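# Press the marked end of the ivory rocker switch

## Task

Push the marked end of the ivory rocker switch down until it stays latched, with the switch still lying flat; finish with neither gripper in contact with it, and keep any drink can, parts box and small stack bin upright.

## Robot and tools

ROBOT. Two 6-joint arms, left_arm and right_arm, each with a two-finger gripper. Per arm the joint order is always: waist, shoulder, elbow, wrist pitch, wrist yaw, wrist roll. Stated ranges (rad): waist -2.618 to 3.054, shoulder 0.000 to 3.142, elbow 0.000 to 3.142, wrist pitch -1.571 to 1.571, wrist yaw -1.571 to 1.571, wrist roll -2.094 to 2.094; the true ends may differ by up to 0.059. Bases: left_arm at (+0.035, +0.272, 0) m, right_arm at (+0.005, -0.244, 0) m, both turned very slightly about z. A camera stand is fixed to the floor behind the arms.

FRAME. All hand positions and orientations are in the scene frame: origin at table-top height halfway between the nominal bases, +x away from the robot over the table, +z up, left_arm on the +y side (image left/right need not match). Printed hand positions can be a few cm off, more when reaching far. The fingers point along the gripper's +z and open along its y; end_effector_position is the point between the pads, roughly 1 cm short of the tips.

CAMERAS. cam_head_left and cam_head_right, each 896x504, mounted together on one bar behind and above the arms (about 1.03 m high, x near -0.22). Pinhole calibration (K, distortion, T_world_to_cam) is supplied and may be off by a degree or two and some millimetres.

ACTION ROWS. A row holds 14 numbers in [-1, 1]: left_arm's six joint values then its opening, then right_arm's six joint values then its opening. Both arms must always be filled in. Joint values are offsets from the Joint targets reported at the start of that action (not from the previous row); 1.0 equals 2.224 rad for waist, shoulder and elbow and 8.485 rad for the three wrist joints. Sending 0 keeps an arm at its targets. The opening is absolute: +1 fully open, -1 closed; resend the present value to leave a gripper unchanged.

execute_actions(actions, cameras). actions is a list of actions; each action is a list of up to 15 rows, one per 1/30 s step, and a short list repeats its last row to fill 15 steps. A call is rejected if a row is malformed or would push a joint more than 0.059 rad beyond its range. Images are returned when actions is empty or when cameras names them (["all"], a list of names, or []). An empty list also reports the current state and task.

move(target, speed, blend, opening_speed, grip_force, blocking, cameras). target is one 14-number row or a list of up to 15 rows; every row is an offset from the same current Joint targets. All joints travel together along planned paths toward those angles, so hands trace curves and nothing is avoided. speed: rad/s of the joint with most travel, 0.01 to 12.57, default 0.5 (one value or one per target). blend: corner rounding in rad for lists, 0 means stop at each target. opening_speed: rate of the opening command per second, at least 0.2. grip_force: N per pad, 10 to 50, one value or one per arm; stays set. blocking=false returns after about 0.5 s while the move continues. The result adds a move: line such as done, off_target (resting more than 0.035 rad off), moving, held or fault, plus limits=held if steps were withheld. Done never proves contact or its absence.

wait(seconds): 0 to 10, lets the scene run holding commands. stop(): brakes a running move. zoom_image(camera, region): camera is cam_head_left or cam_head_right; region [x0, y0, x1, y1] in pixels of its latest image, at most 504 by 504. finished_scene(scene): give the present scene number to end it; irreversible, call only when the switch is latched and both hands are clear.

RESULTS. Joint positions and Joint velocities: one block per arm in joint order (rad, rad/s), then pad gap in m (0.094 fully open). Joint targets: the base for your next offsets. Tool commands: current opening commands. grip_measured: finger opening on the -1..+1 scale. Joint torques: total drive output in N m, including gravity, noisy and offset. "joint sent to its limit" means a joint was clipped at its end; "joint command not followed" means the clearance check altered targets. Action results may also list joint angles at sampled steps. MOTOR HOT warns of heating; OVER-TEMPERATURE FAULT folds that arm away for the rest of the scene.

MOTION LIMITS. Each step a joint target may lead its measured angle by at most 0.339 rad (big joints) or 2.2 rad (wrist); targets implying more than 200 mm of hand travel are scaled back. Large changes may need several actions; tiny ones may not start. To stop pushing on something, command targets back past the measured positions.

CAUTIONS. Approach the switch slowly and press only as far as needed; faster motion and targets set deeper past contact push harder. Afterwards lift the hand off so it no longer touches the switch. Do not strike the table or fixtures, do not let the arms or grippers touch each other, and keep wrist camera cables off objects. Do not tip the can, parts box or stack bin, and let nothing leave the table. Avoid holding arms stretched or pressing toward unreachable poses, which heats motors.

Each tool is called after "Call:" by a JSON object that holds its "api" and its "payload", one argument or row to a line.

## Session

Call:
{"api": "execute_actions", "payload": {
  "actions": []
}}

Scene clock: 0.00 s.
left_arm: end_effector_position=(+0.4384, +0.2535, +0.1110) grip_measured=+1.000 end_effector_quat_wxyz=(+0.579, +0.028, +0.810, -0.084) | right_arm: end_effector_position=(+0.3956, -0.2768, +0.0802) grip_measured=+1.000 end_effector_quat_wxyz=(+0.559, +0.035, +0.828, +0.021)
Joint positions: left_arm=[0.065 1.514 0.411 0.774 0.215 -0.036 0.094] | right_arm=[-0.117 1.567 0.353 0.827 -0.132 0.026 0.094]
Joint velocities: within noise
Joint torques (N m): no reading
Heat: left arm: 25 °C; right arm: 29 °C.
Joint targets: left_arm=[0.065 1.504 0.421 0.784 0.216 -0.036] | right_arm=[-0.117 1.560 0.360 0.835 -0.133 0.026]
Tool commands: left_gripper/opening=+1.0 right_gripper/opening=+1.0

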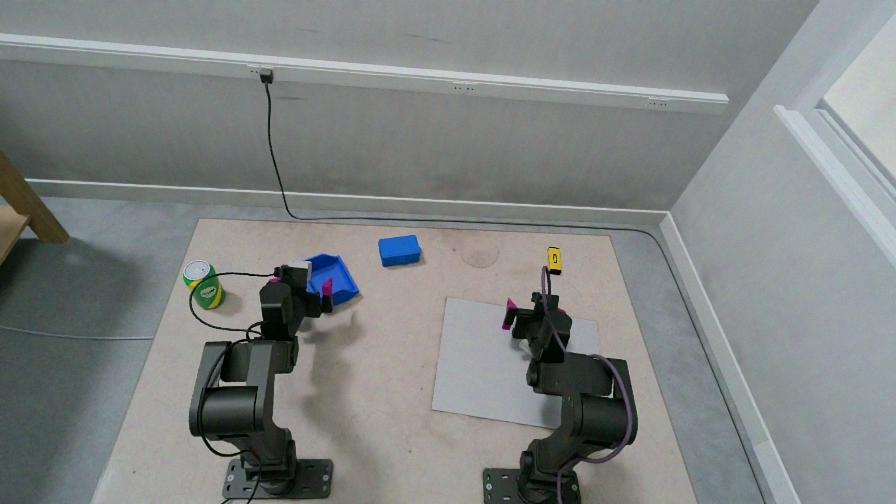

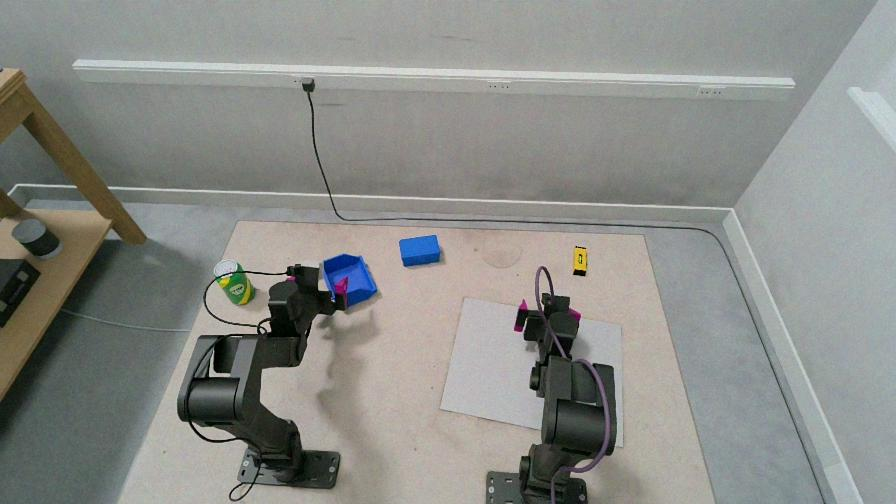

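Call:
{"api": "move", "payload": {
  "target": [
    [0, 0, 0, 0, 0, 0, 1.0, -0.17, -0.152, 0, -0.02, 0.0157, -0.003, 1.0],
    [0, 0, 0, 0, 0, 0, 1.0, -0.2, -0.018, 0.387, -0.248, 0.0157, -0.003, -1.0]
  ],
  "speed": [0.9, 1.4],
  "blend": 0.15,
  "cameras": ["all"]
}}

Scene clock: 44.97 s.
left_arm: end_effector_position=(+0.4384, +0.2535, +0.1110) grip_measured=+1.000 end_effector_quat_wxyz=(+0.579, +0.028, +0.810, -0.084) | right_arm: end_effector_position=(+0.2157, -0.3813, +0.1106) grip_measured=-0.997 end_effector_quat_wxyz=(-0.003, +0.291, +0.957, +0.005)
Joint positions: left_arm=[0.065 1.514 0.411 0.774 0.215 -0.036 0.094] | right_arm=[-0.557 1.506 1.183 -1.257 -0.008 0.004 0]
Joint torques (N m): left_arm=[-0.08 -5.2 7.38 2.24 0.07 -0.02] | right_arm=[-0.49 -3.55 9.69 0.2 0.1 -0.05]
Heat: left arm: 31 °C; right arm: 33 °C.
Joint targets: left_arm=[0.065 1.504 0.421 0.784 0.216 -0.036] | right_arm=[-0.562 1.520 1.221 -1.269 0.000 0.000]
move: off_target (right_arm); target 2's new numbers were sent with right_arm's elbow 0.038 rad from that target; right_arm: the elbow is farthest, 0.038 rad from its target

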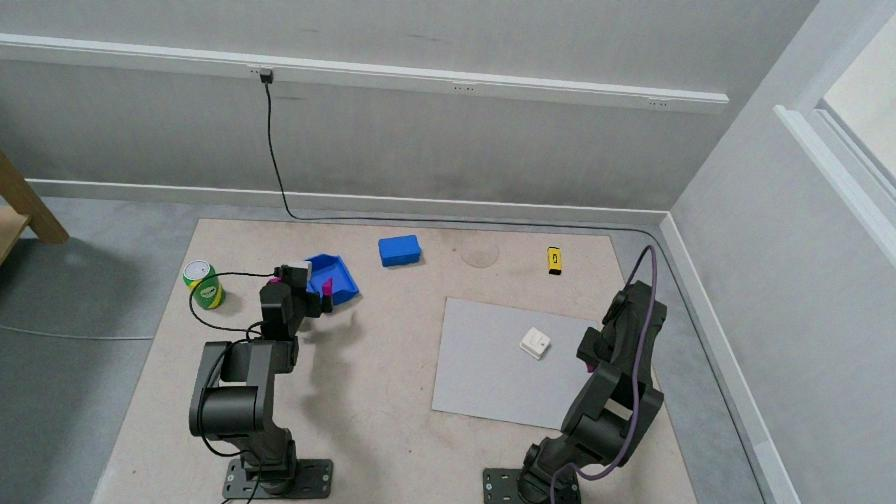

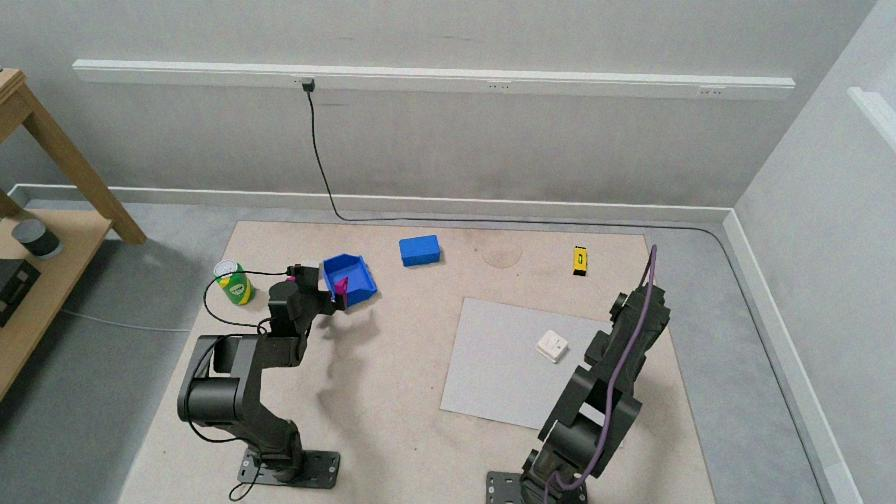

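Call:
{"api": "zoom_image", "payload": {
  "camera": "cam_head_left",
  "region": [505, 315, 565, 375]
}}

Call:
{"api": "zoom_image", "payload": {
  "camera": "cam_head_right",
  "region": [522, 317, 582, 377]
}}

Call:
{"api": "zoom_image", "payload": {
  "camera": "cam_head_left",
  "region": [550, 320, 630, 400]
}}

Call:
{"api": "zoom_image", "payload": {
  "camera": "cam_head_right",
  "region": [550, 320, 630, 400]
}}

Scaled by 8.400 from the camera's 896x504 image, which has a finer 1280x720 frame.

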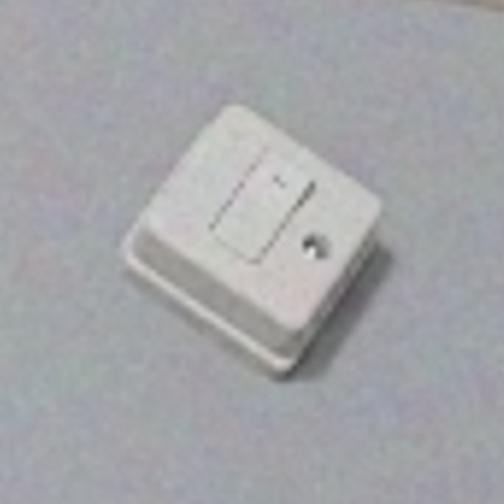

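Scaled by 8.400 from the camera's 896x504 image, which has a finer 1280x720 frame.

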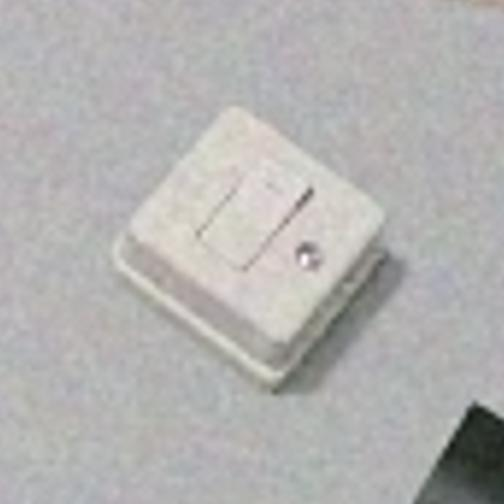

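Scaled by 6.300 from the camera's 896x504 image, which has a finer 1280x720 frame.

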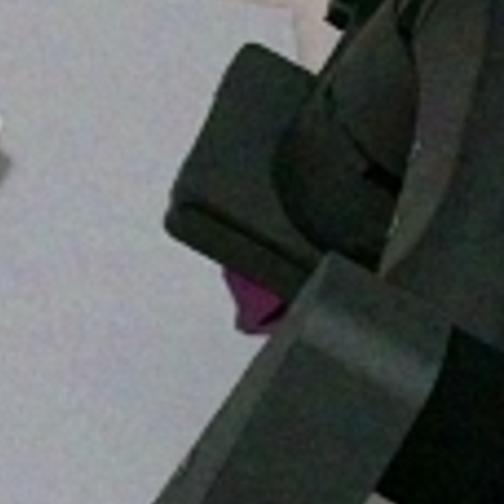

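Scaled by 6.300 from the camera's 896x504 image, which has a finer 1280x720 frame.

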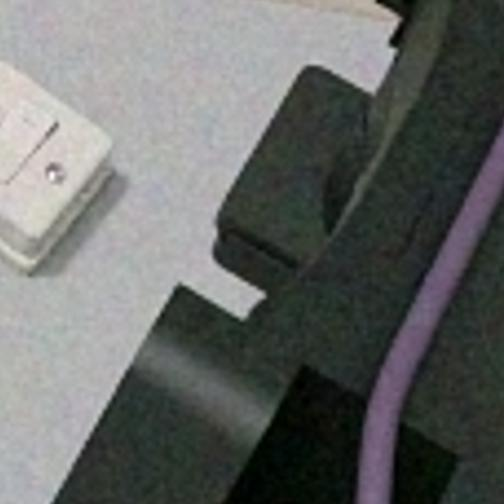

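Call:
{"api": "move", "payload": {
  "target": [0, 0, 0, 0, 0, 0, 1.0, 0.19065, 0.23426, 0.21043, -0.0132, 0, 0, -1.0],
  "speed": 0.8,
  "cameras": ["all"]
}}

Call:
{"api": "zoom_image", "payload": {
  "camera": "cam_head_left",
  "region": [505, 315, 565, 375]
}}

Call:
{"api": "zoom_image", "payload": {
  "camera": "cam_head_right",
  "region": [522, 317, 582, 377]
}}

Scene clock: 63.43 s.
left_arm: end_effector_position=(+0.4384, +0.2535, +0.1110) grip_measured=+1.000 end_effector_quat_wxyz=(+0.579, +0.028, +0.810, -0.084) | right_arm: end_effector_position=(+0.3435, -0.2980, +0.0753) grip_measured=-0.997 end_effector_quat_wxyz=(-0.085, +0.083, +0.993, +0.009)
Joint positions: left_arm=[0.065 1.514 0.411 0.774 0.215 -0.036 0.094] | right_arm=[-0.133 2.026 1.652 -1.368 -0.004 0.003 0]
Joint torques (N m): left_arm=[0.06 -5.27 7.32 2.23 0.08 -0.03] | right_arm=[-0.42 -7.64 9.26 -0.17 0.02 -0.05]
Heat: left arm: 32 °C; right arm: 33 °C.
Joint targets: left_arm=[0.065 1.504 0.421 0.784 0.216 -0.036] | right_arm=[-0.138 2.041 1.689 -1.381 0.000 0.000]
move: off_target (right_arm); right_arm: the elbow is farthest, 0.037 rad from its target

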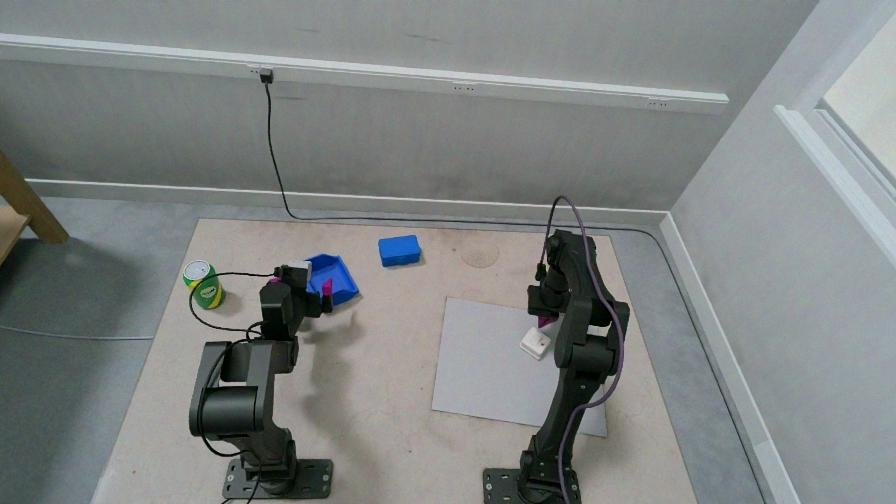

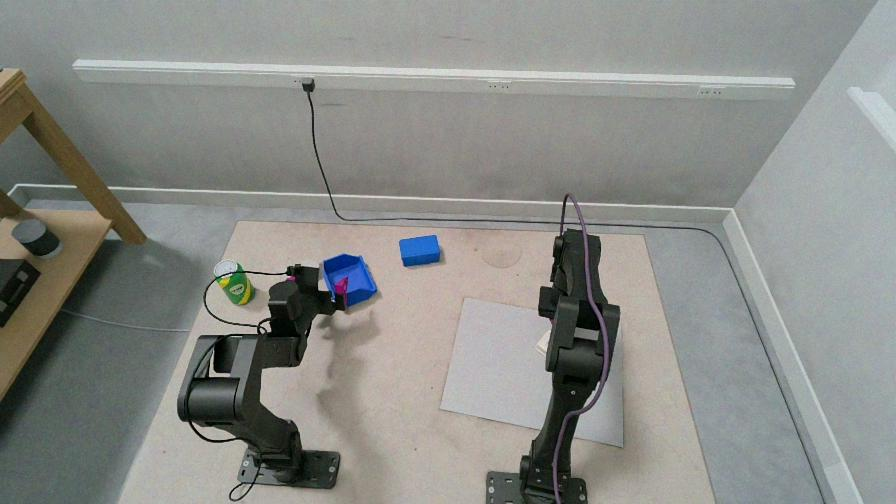

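Scaled by 8.400 from the camera's 896x504 image, which has a finer 1280x720 frame.

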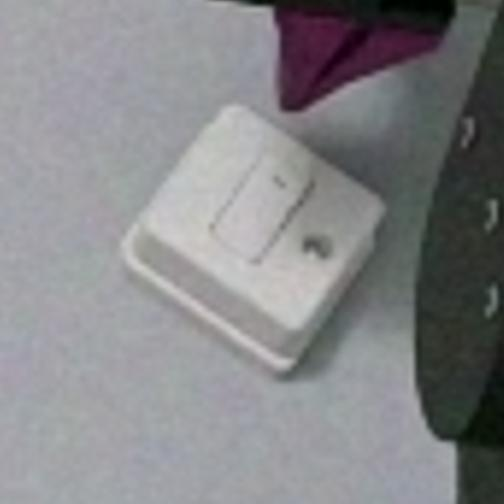

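Scaled by 8.400 from the camera's 896x504 image, which has a finer 1280x720 frame.

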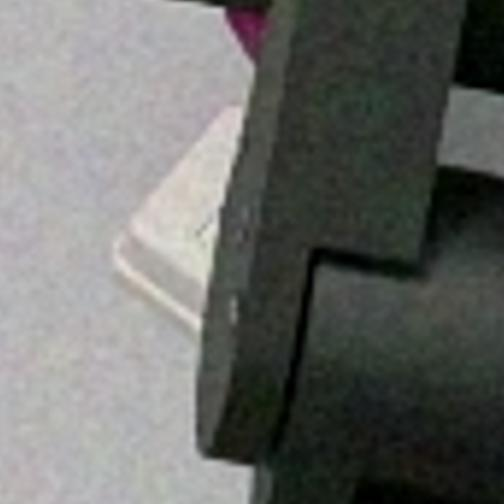

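Call:
{"api": "move", "payload": {
  "target": [0, 0, 0, 0, 0, 0, 1.0, -0.00737, 0.0009, -0.0607, 0.01397, 0, 0, -1.0],
  "speed": 0.25,
  "cameras": ["cam_head_left"]
}}

Call:
{"api": "zoom_image", "payload": {
  "camera": "cam_head_left",
  "region": [505, 315, 565, 375]
}}

Scene clock: 73.83 s.
left_arm: end_effector_position=(+0.4384, +0.2535, +0.1110) grip_measured=+1.000 end_effector_quat_wxyz=(+0.579, +0.028, +0.810, -0.084) | right_arm: end_effector_position=(+0.3420, -0.3035, +0.0548) grip_measured=-0.997 end_effector_quat_wxyz=(-0.079, +0.091, +0.993, +0.009)
Joint positions: left_arm=[0.065 1.514 0.411 0.774 0.215 -0.036 0.094] | right_arm=[-0.15 2.026 1.572 -1.276 -0.004 0.003 0]
Joint torques (N m): left_arm=[-0.01 -5.29 7.23 2.21 0.1 -0.03] | right_arm=[-0.44 -7.45 4.6 0.2 0.04 -0.05]
Heat: left arm: 33 °C; right arm: 32 °C.
Joint targets: left_arm=[0.065 1.504 0.421 0.784 0.216 -0.036] | right_arm=[-0.154 2.043 1.554 -1.262 0.000 0.000]
move: done
Images, in order (width x height): cam_head_left 896x504.

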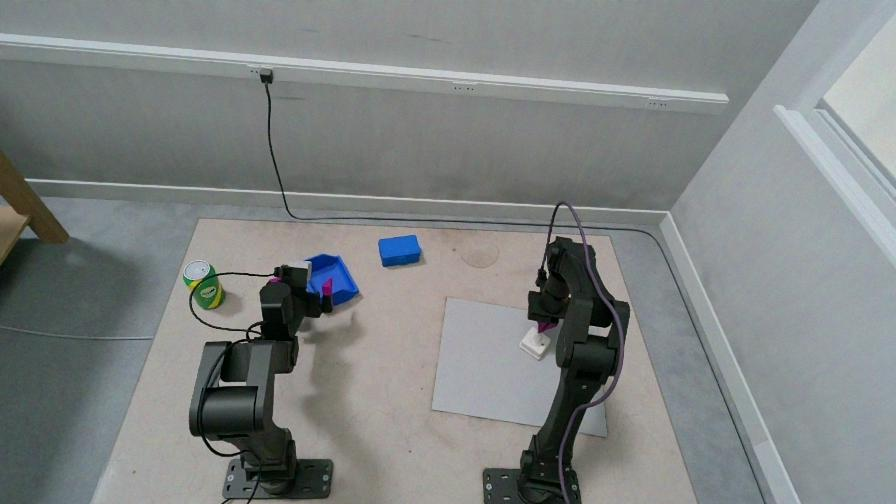

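Scaled by 8.400 from the camera's 896x504 image, which has a finer 1280x720 frame.

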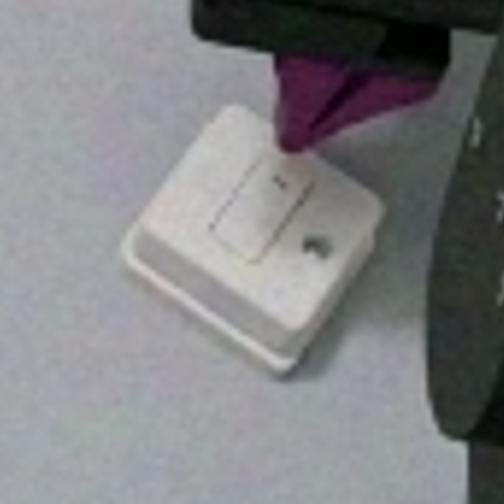

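Call:
{"api": "move", "payload": {
  "target": [
    [0, 0, 0, 0, 0, 0, 1.0, 0, 0.00364, -0.0107, 0.00196, 0, 0, -1.0],
    [0, 0, 0, 0, 0, 0, 1.0, 0, 0.0103, -0.02689, 0.00794, 0, 0, -1.0]
  ],
  "speed": [0.1, 0.05],
  "blend": 0.02,
  "cameras": ["cam_head_left"]
}}

Call:
{"api": "zoom_image", "payload": {
  "camera": "cam_head_left",
  "region": [505, 315, 565, 375]
}}

Scene clock: 81.90 s.
left_arm: end_effector_position=(+0.4384, +0.2535, +0.1110) grip_measured=+1.000 end_effector_quat_wxyz=(+0.579, +0.028, +0.810, -0.084) | right_arm: end_effector_position=(+0.3396, -0.3035, +0.0371) grip_measured=-0.997 end_effector_quat_wxyz=(-0.081, +0.092, +0.992, +0.009)
Joint positions: left_arm=[0.065 1.514 0.411 0.774 0.215 -0.036 0.094] | right_arm=[-0.151 2.038 1.516 -1.213 -0.003 0.003 0]
Joint torques (N m): left_arm=[0.08 -5.2 7.27 2.25 0.06 -0.03] | right_arm=[-0.34 -6.84 4.12 0.14 0.04 -0.05]
Heat: left arm: 33 °C; right arm: 31 °C.
Joint targets: left_arm=[0.065 1.504 0.421 0.784 0.216 -0.036] | right_arm=[-0.154 2.066 1.494 -1.195 0.000 0.000]
move: done; blend cut to 0.0119 rad at target 1
Images, in order (width x height): cam_head_left 896x504.

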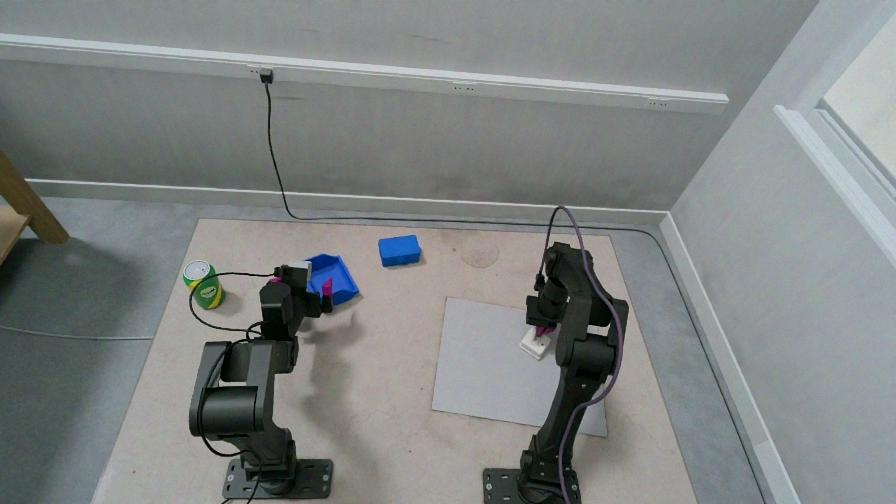

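Scaled by 8.400 from the camera's 896x504 image, which has a finer 1280x720 frame.

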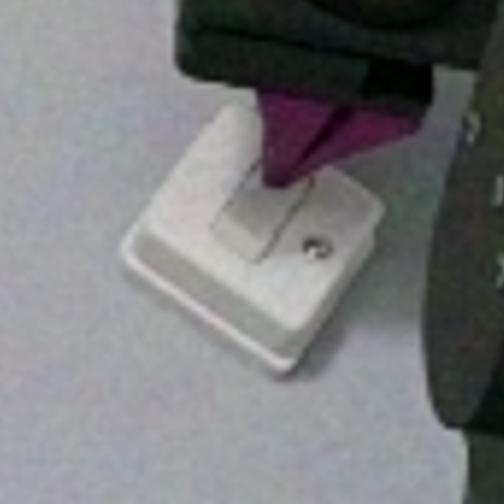

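Call:
{"api": "move", "payload": {
  "target": [
    [0, 0, 0, 0, 0, 0, 1.0, 0, 0.00153, -0.00337, 0.00125, 0, 0, -1.0],
    [0, 0, 0, 0, 0, 0, 1.0, 0, -0.01124, 0.08768, -0.02192, 0, 0, -1.0]
  ],
  "speed": [0.05, 0.35],
  "cameras": ["cam_head_left"]
}}

Call:
{"api": "zoom_image", "payload": {
  "camera": "cam_head_left",
  "region": [505, 315, 565, 375]
}}

Scene clock: 86.97 s.
left_arm: end_effector_position=(+0.4384, +0.2535, +0.1110) grip_measured=+1.000 end_effector_quat_wxyz=(+0.579, +0.028, +0.810, -0.084) | right_arm: end_effector_position=(+0.3434, -0.3042, +0.0725) grip_measured=-0.997 end_effector_quat_wxyz=(-0.088, +0.091, +0.992, +0.010)
Joint positions: left_arm=[0.065 1.514 0.411 0.774 0.215 -0.036 0.094] | right_arm=[-0.151 2.038 1.658 -1.368 -0.003 0.003 0]
Joint torques (N m): left_arm=[-0.05 -5.31 7.25 2.21 0.08 -0.02] | right_arm=[-0.34 -8.55 8.77 -0.15 0.04 -0.05]
Heat: left arm: 33 °C; right arm: 31 °C.
Joint targets: left_arm=[0.065 1.504 0.421 0.784 0.216 -0.036] | right_arm=[-0.154 2.041 1.689 -1.381 0.000 0.000]
move: done
Images, in order (width x height): cam_head_left 896x504.

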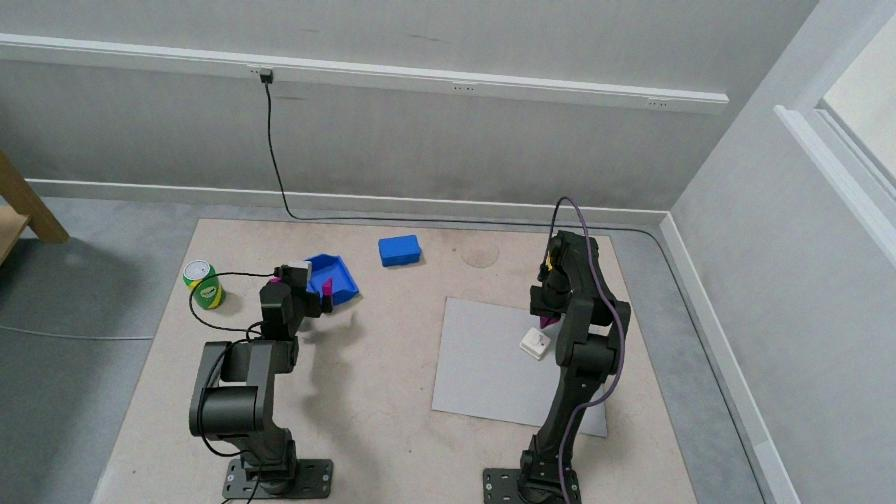

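Scaled by 8.400 from the camera's 896x504 image, which has a finer 1280x720 frame.

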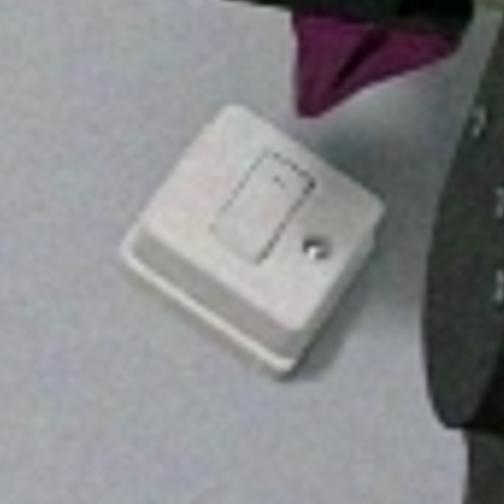

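Call:
{"api": "finished_scene", "payload": {
  "scene": 2
}}

The scene is finished: the task was done.


## Next scene

The same job, from a new start.

Call:
{"api": "execute_actions", "payload": {
  "actions": []
}}

Scene clock: 0.00 s.
left_arm: end_effector_position=(+0.4273, +0.2847, +0.1115) grip_measured=+1.000 end_effector_quat_wxyz=(+0.604, -0.041, +0.796, +0.012) | right_arm: end_effector_position=(+0.4166, -0.2796, +0.1148) grip_measured=+1.000 end_effector_quat_wxyz=(+0.620, +0.064, +0.780, -0.054)
Joint positions: left_arm=[0.015 1.501 0.327 0.9 -0.072 -0.052 0.094] | right_arm=[-0.001 1.617 0.385 1.003 0.134 0.026 0.094]
Joint velocities: within noise
Joint torques (N m): no reading
Heat: left arm: 24 °C; right arm: 28 °C.
Joint targets: left_arm=[0.015 1.492 0.336 0.909 -0.072 -0.052] | right_arm=[-0.001 1.609 0.393 1.009 0.134 0.026]
Tool commands: left_gripper/opening=+1.0 right_gripper/opening=+1.0

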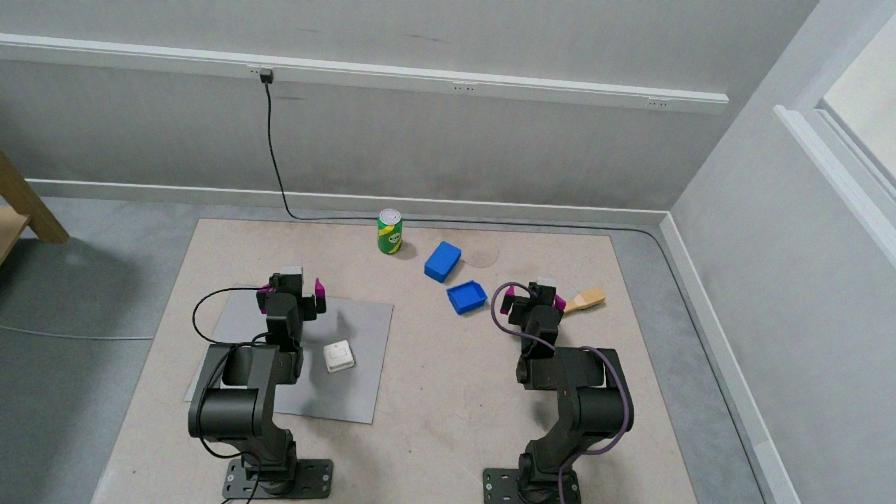

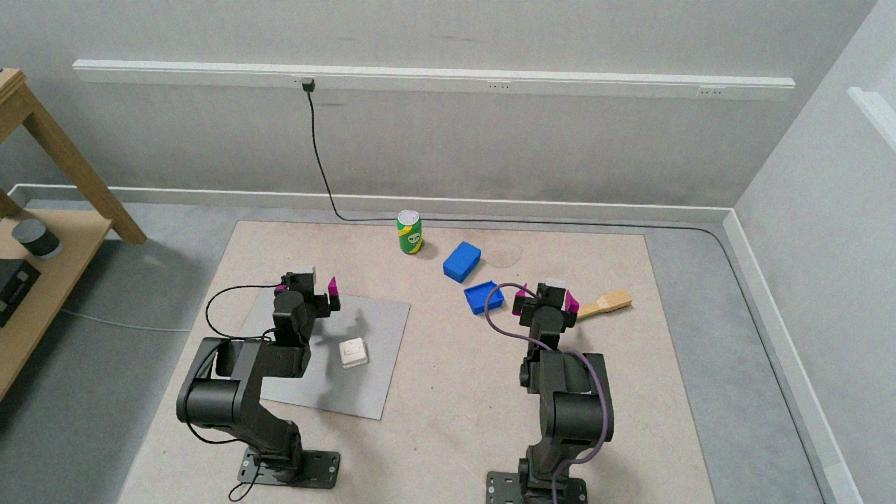

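Call:
{"api": "zoom_image", "payload": {
  "camera": "cam_head_right",
  "region": [323, 322, 383, 382]
}}

Call:
{"api": "zoom_image", "payload": {
  "camera": "cam_head_left",
  "region": [308, 325, 368, 385]
}}

Scaled by 8.400 from the camera's 896x504 image, which has a finer 1280x720 frame.

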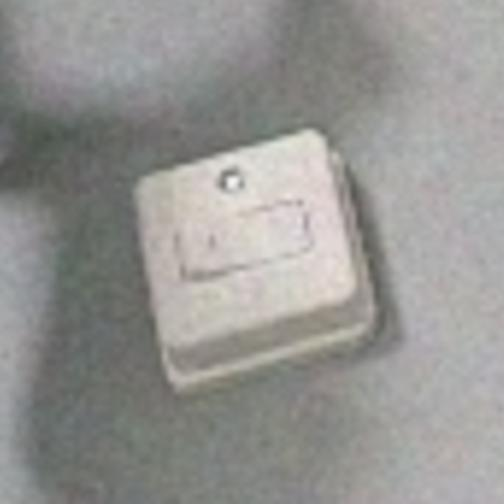

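Scaled by 8.400 from the camera's 896x504 image, which has a finer 1280x720 frame.

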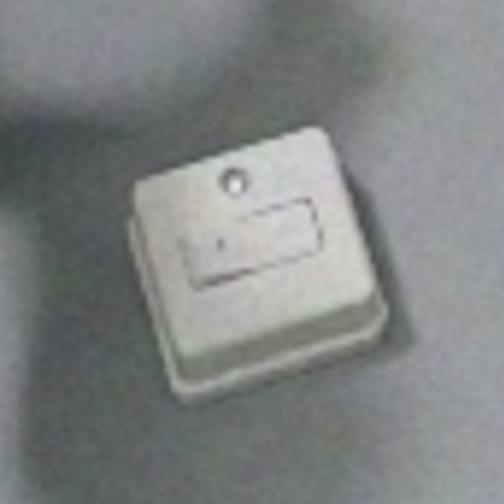

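Call:
{"api": "move", "payload": {
  "target": [
    [-0.0607, -0.1313, 0.0108, -0.0246, 0.00849, 0.00613, -1.0, 0, 0, 0, 0, 0, 0, 1.0],
    [-0.14883, 0.1070, 0.4627, -0.26977, 0.00849, 0.00613, -1.0, 0, 0, 0, 0, 0, 0, 1.0],
    [-0.14883, 0.12343, 0.39119, -0.24785, 0.00849, 0.00613, -1.0, 0, 0, 0, 0, 0, 0, 1.0]
  ],
  "speed": [0.9, 1.4, 0.4],
  "blend": [0.15, 0.04, 0],
  "cameras": ["all"]
}}

Call:
{"api": "zoom_image", "payload": {
  "camera": "cam_head_right",
  "region": [323, 322, 383, 382]
}}

Call:
{"api": "zoom_image", "payload": {
  "camera": "cam_head_left",
  "region": [308, 325, 368, 385]
}}

Scene clock: 14.40 s.
left_arm: end_effector_position=(+0.2846, +0.1894, +0.0554) grip_measured=-0.995 end_effector_quat_wxyz=(-0.090, +0.157, +0.983, +0.020) | right_arm: end_effector_position=(+0.4166, -0.2796, +0.1147) grip_measured=+1.000 end_effector_quat_wxyz=(+0.620, +0.064, +0.780, -0.054)
Joint positions: left_arm=[-0.311 1.756 1.208 -1.206 -0.008 -0.012 0] | right_arm=[-0.001 1.617 0.385 1.002 0.134 0.026 0.094]
Joint torques (N m): left_arm=[-0.49 -5.96 5.97 0.29 0.08 0.07] | right_arm=[0.01 -5.31 5.97 2.15 0.02 -0.02]
Heat: left arm: 26 °C; right arm: 31 °C.
Joint targets: left_arm=[-0.316 1.767 1.206 -1.194 0.000 -0.001] | right_arm=[-0.001 1.609 0.393 1.009 0.134 0.026]
move: done; blend cut to 0.146 rad at target 1

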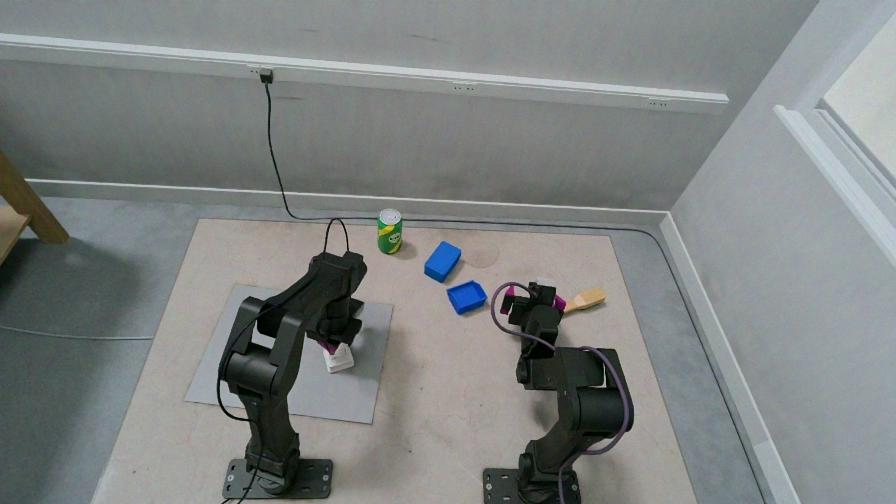

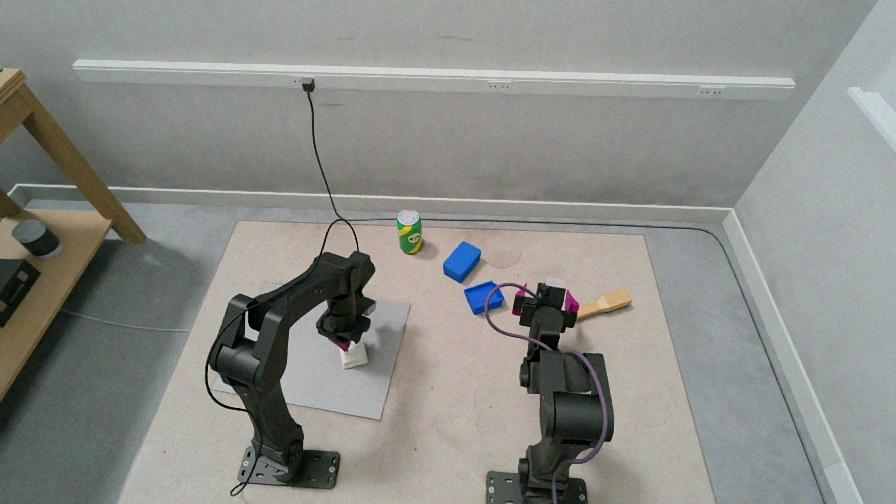

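Scaled by 8.400 from the camera's 896x504 image, which has a finer 1280x720 frame.

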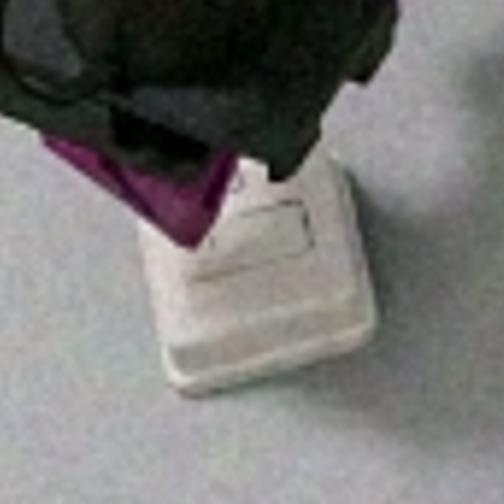

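Scaled by 8.400 from the camera's 896x504 image, which has a finer 1280x720 frame.

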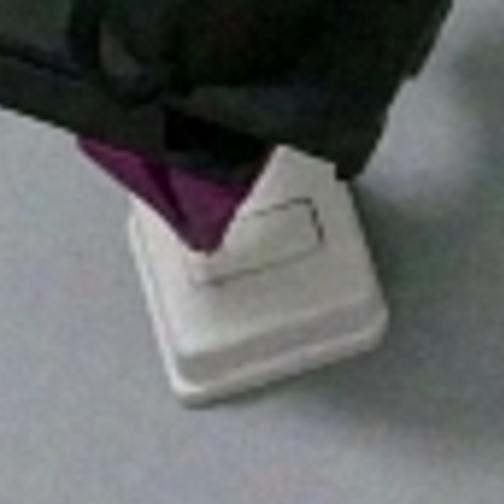

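Call:
{"api": "move", "payload": {
  "target": [
    [0, 0.0090, -0.00805, 0.00473, 0, 0, -1.0, 0, 0, 0, 0, 0, 0, 1.0],
    [0, 0.01942, -0.0263, 0.01213, 0, 0, -1.0, 0, 0, 0, 0, 0, 0, 1.0],
    [0, -0.01641, 0.07149, -0.02192, 0, 0, -1.0, 0, 0, 0, 0, 0, 0, 1.0]
  ],
  "speed": [0.1, 0.06, 0.45],
  "blend": [0.02, 0, 0],
  "cameras": ["all"]
}}

Call:
{"api": "zoom_image", "payload": {
  "camera": "cam_head_right",
  "region": [323, 322, 383, 382]
}}

Call:
{"api": "zoom_image", "payload": {
  "camera": "cam_head_left",
  "region": [308, 325, 368, 385]
}}

Scene clock: 26.87 s.
left_arm: end_effector_position=(+0.2854, +0.1891, +0.0879) grip_measured=-0.995 end_effector_quat_wxyz=(-0.107, +0.157, +0.981, +0.023) | right_arm: end_effector_position=(+0.4166, -0.2796, +0.1147) grip_measured=+1.000 end_effector_quat_wxyz=(+0.620, +0.064, +0.780, -0.054)
Joint positions: left_arm=[-0.311 1.764 1.343 -1.37 -0.008 -0.012 0] | right_arm=[-0.001 1.617 0.385 1.002 0.134 0.026 0.094]
Joint torques (N m): left_arm=[-0.44 -9.72 8.36 -0.02 0.11 0.08] | right_arm=[-0.01 -5.34 5.97 2.14 0.02 -0.02]
Heat: left arm: 26 °C; right arm: 32 °C.
Joint targets: left_arm=[-0.316 1.730 1.365 -1.379 0.000 -0.001] | right_arm=[-0.001 1.609 0.393 1.009 0.134 0.026]
move: done

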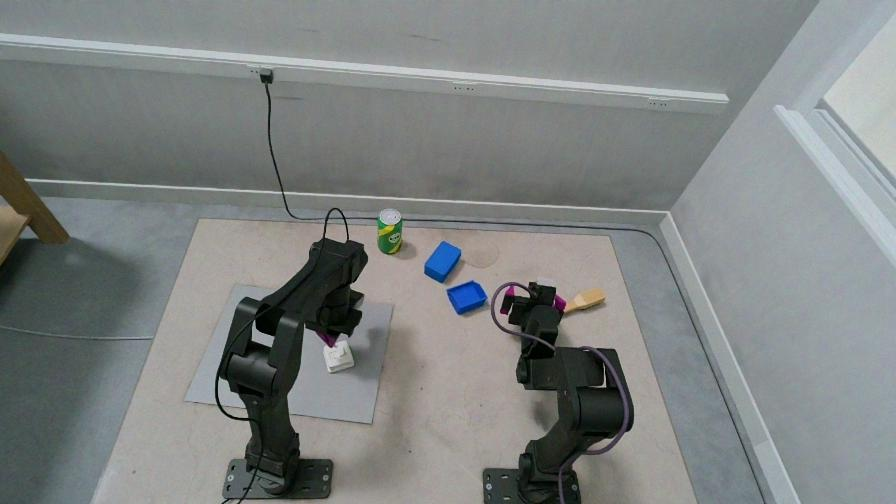

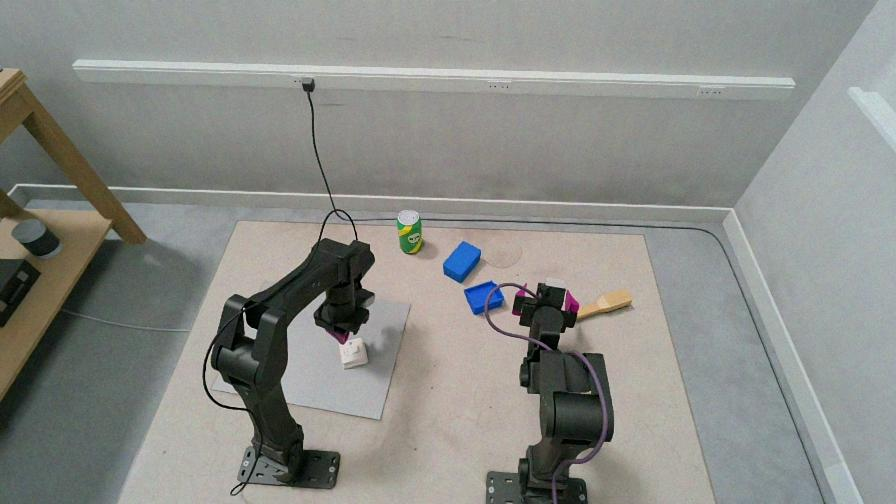

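Scaled by 8.400 from the camera's 896x504 image, which has a finer 1280x720 frame.

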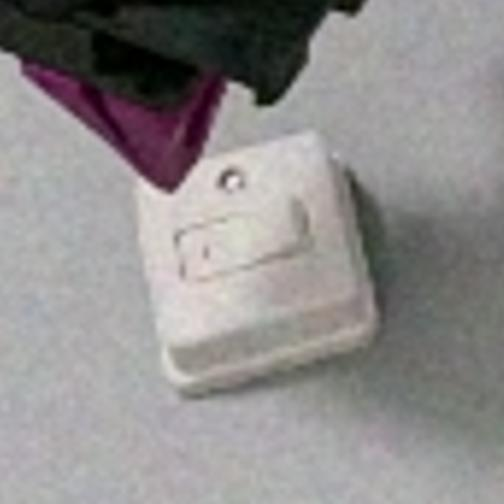

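Scaled by 8.400 from the camera's 896x504 image, which has a finer 1280x720 frame.

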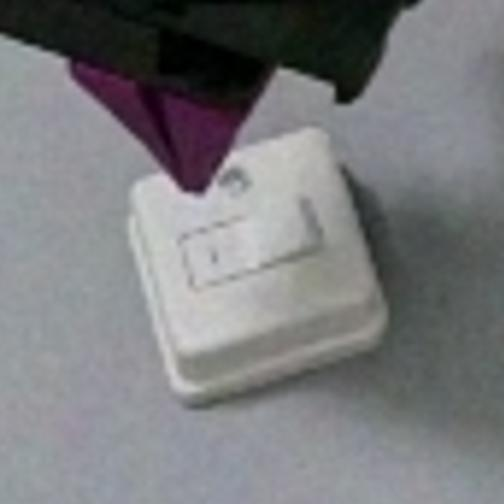

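Call:
{"api": "finished_scene", "payload": {
  "scene": 3
}}

The scene is finished: the task was done.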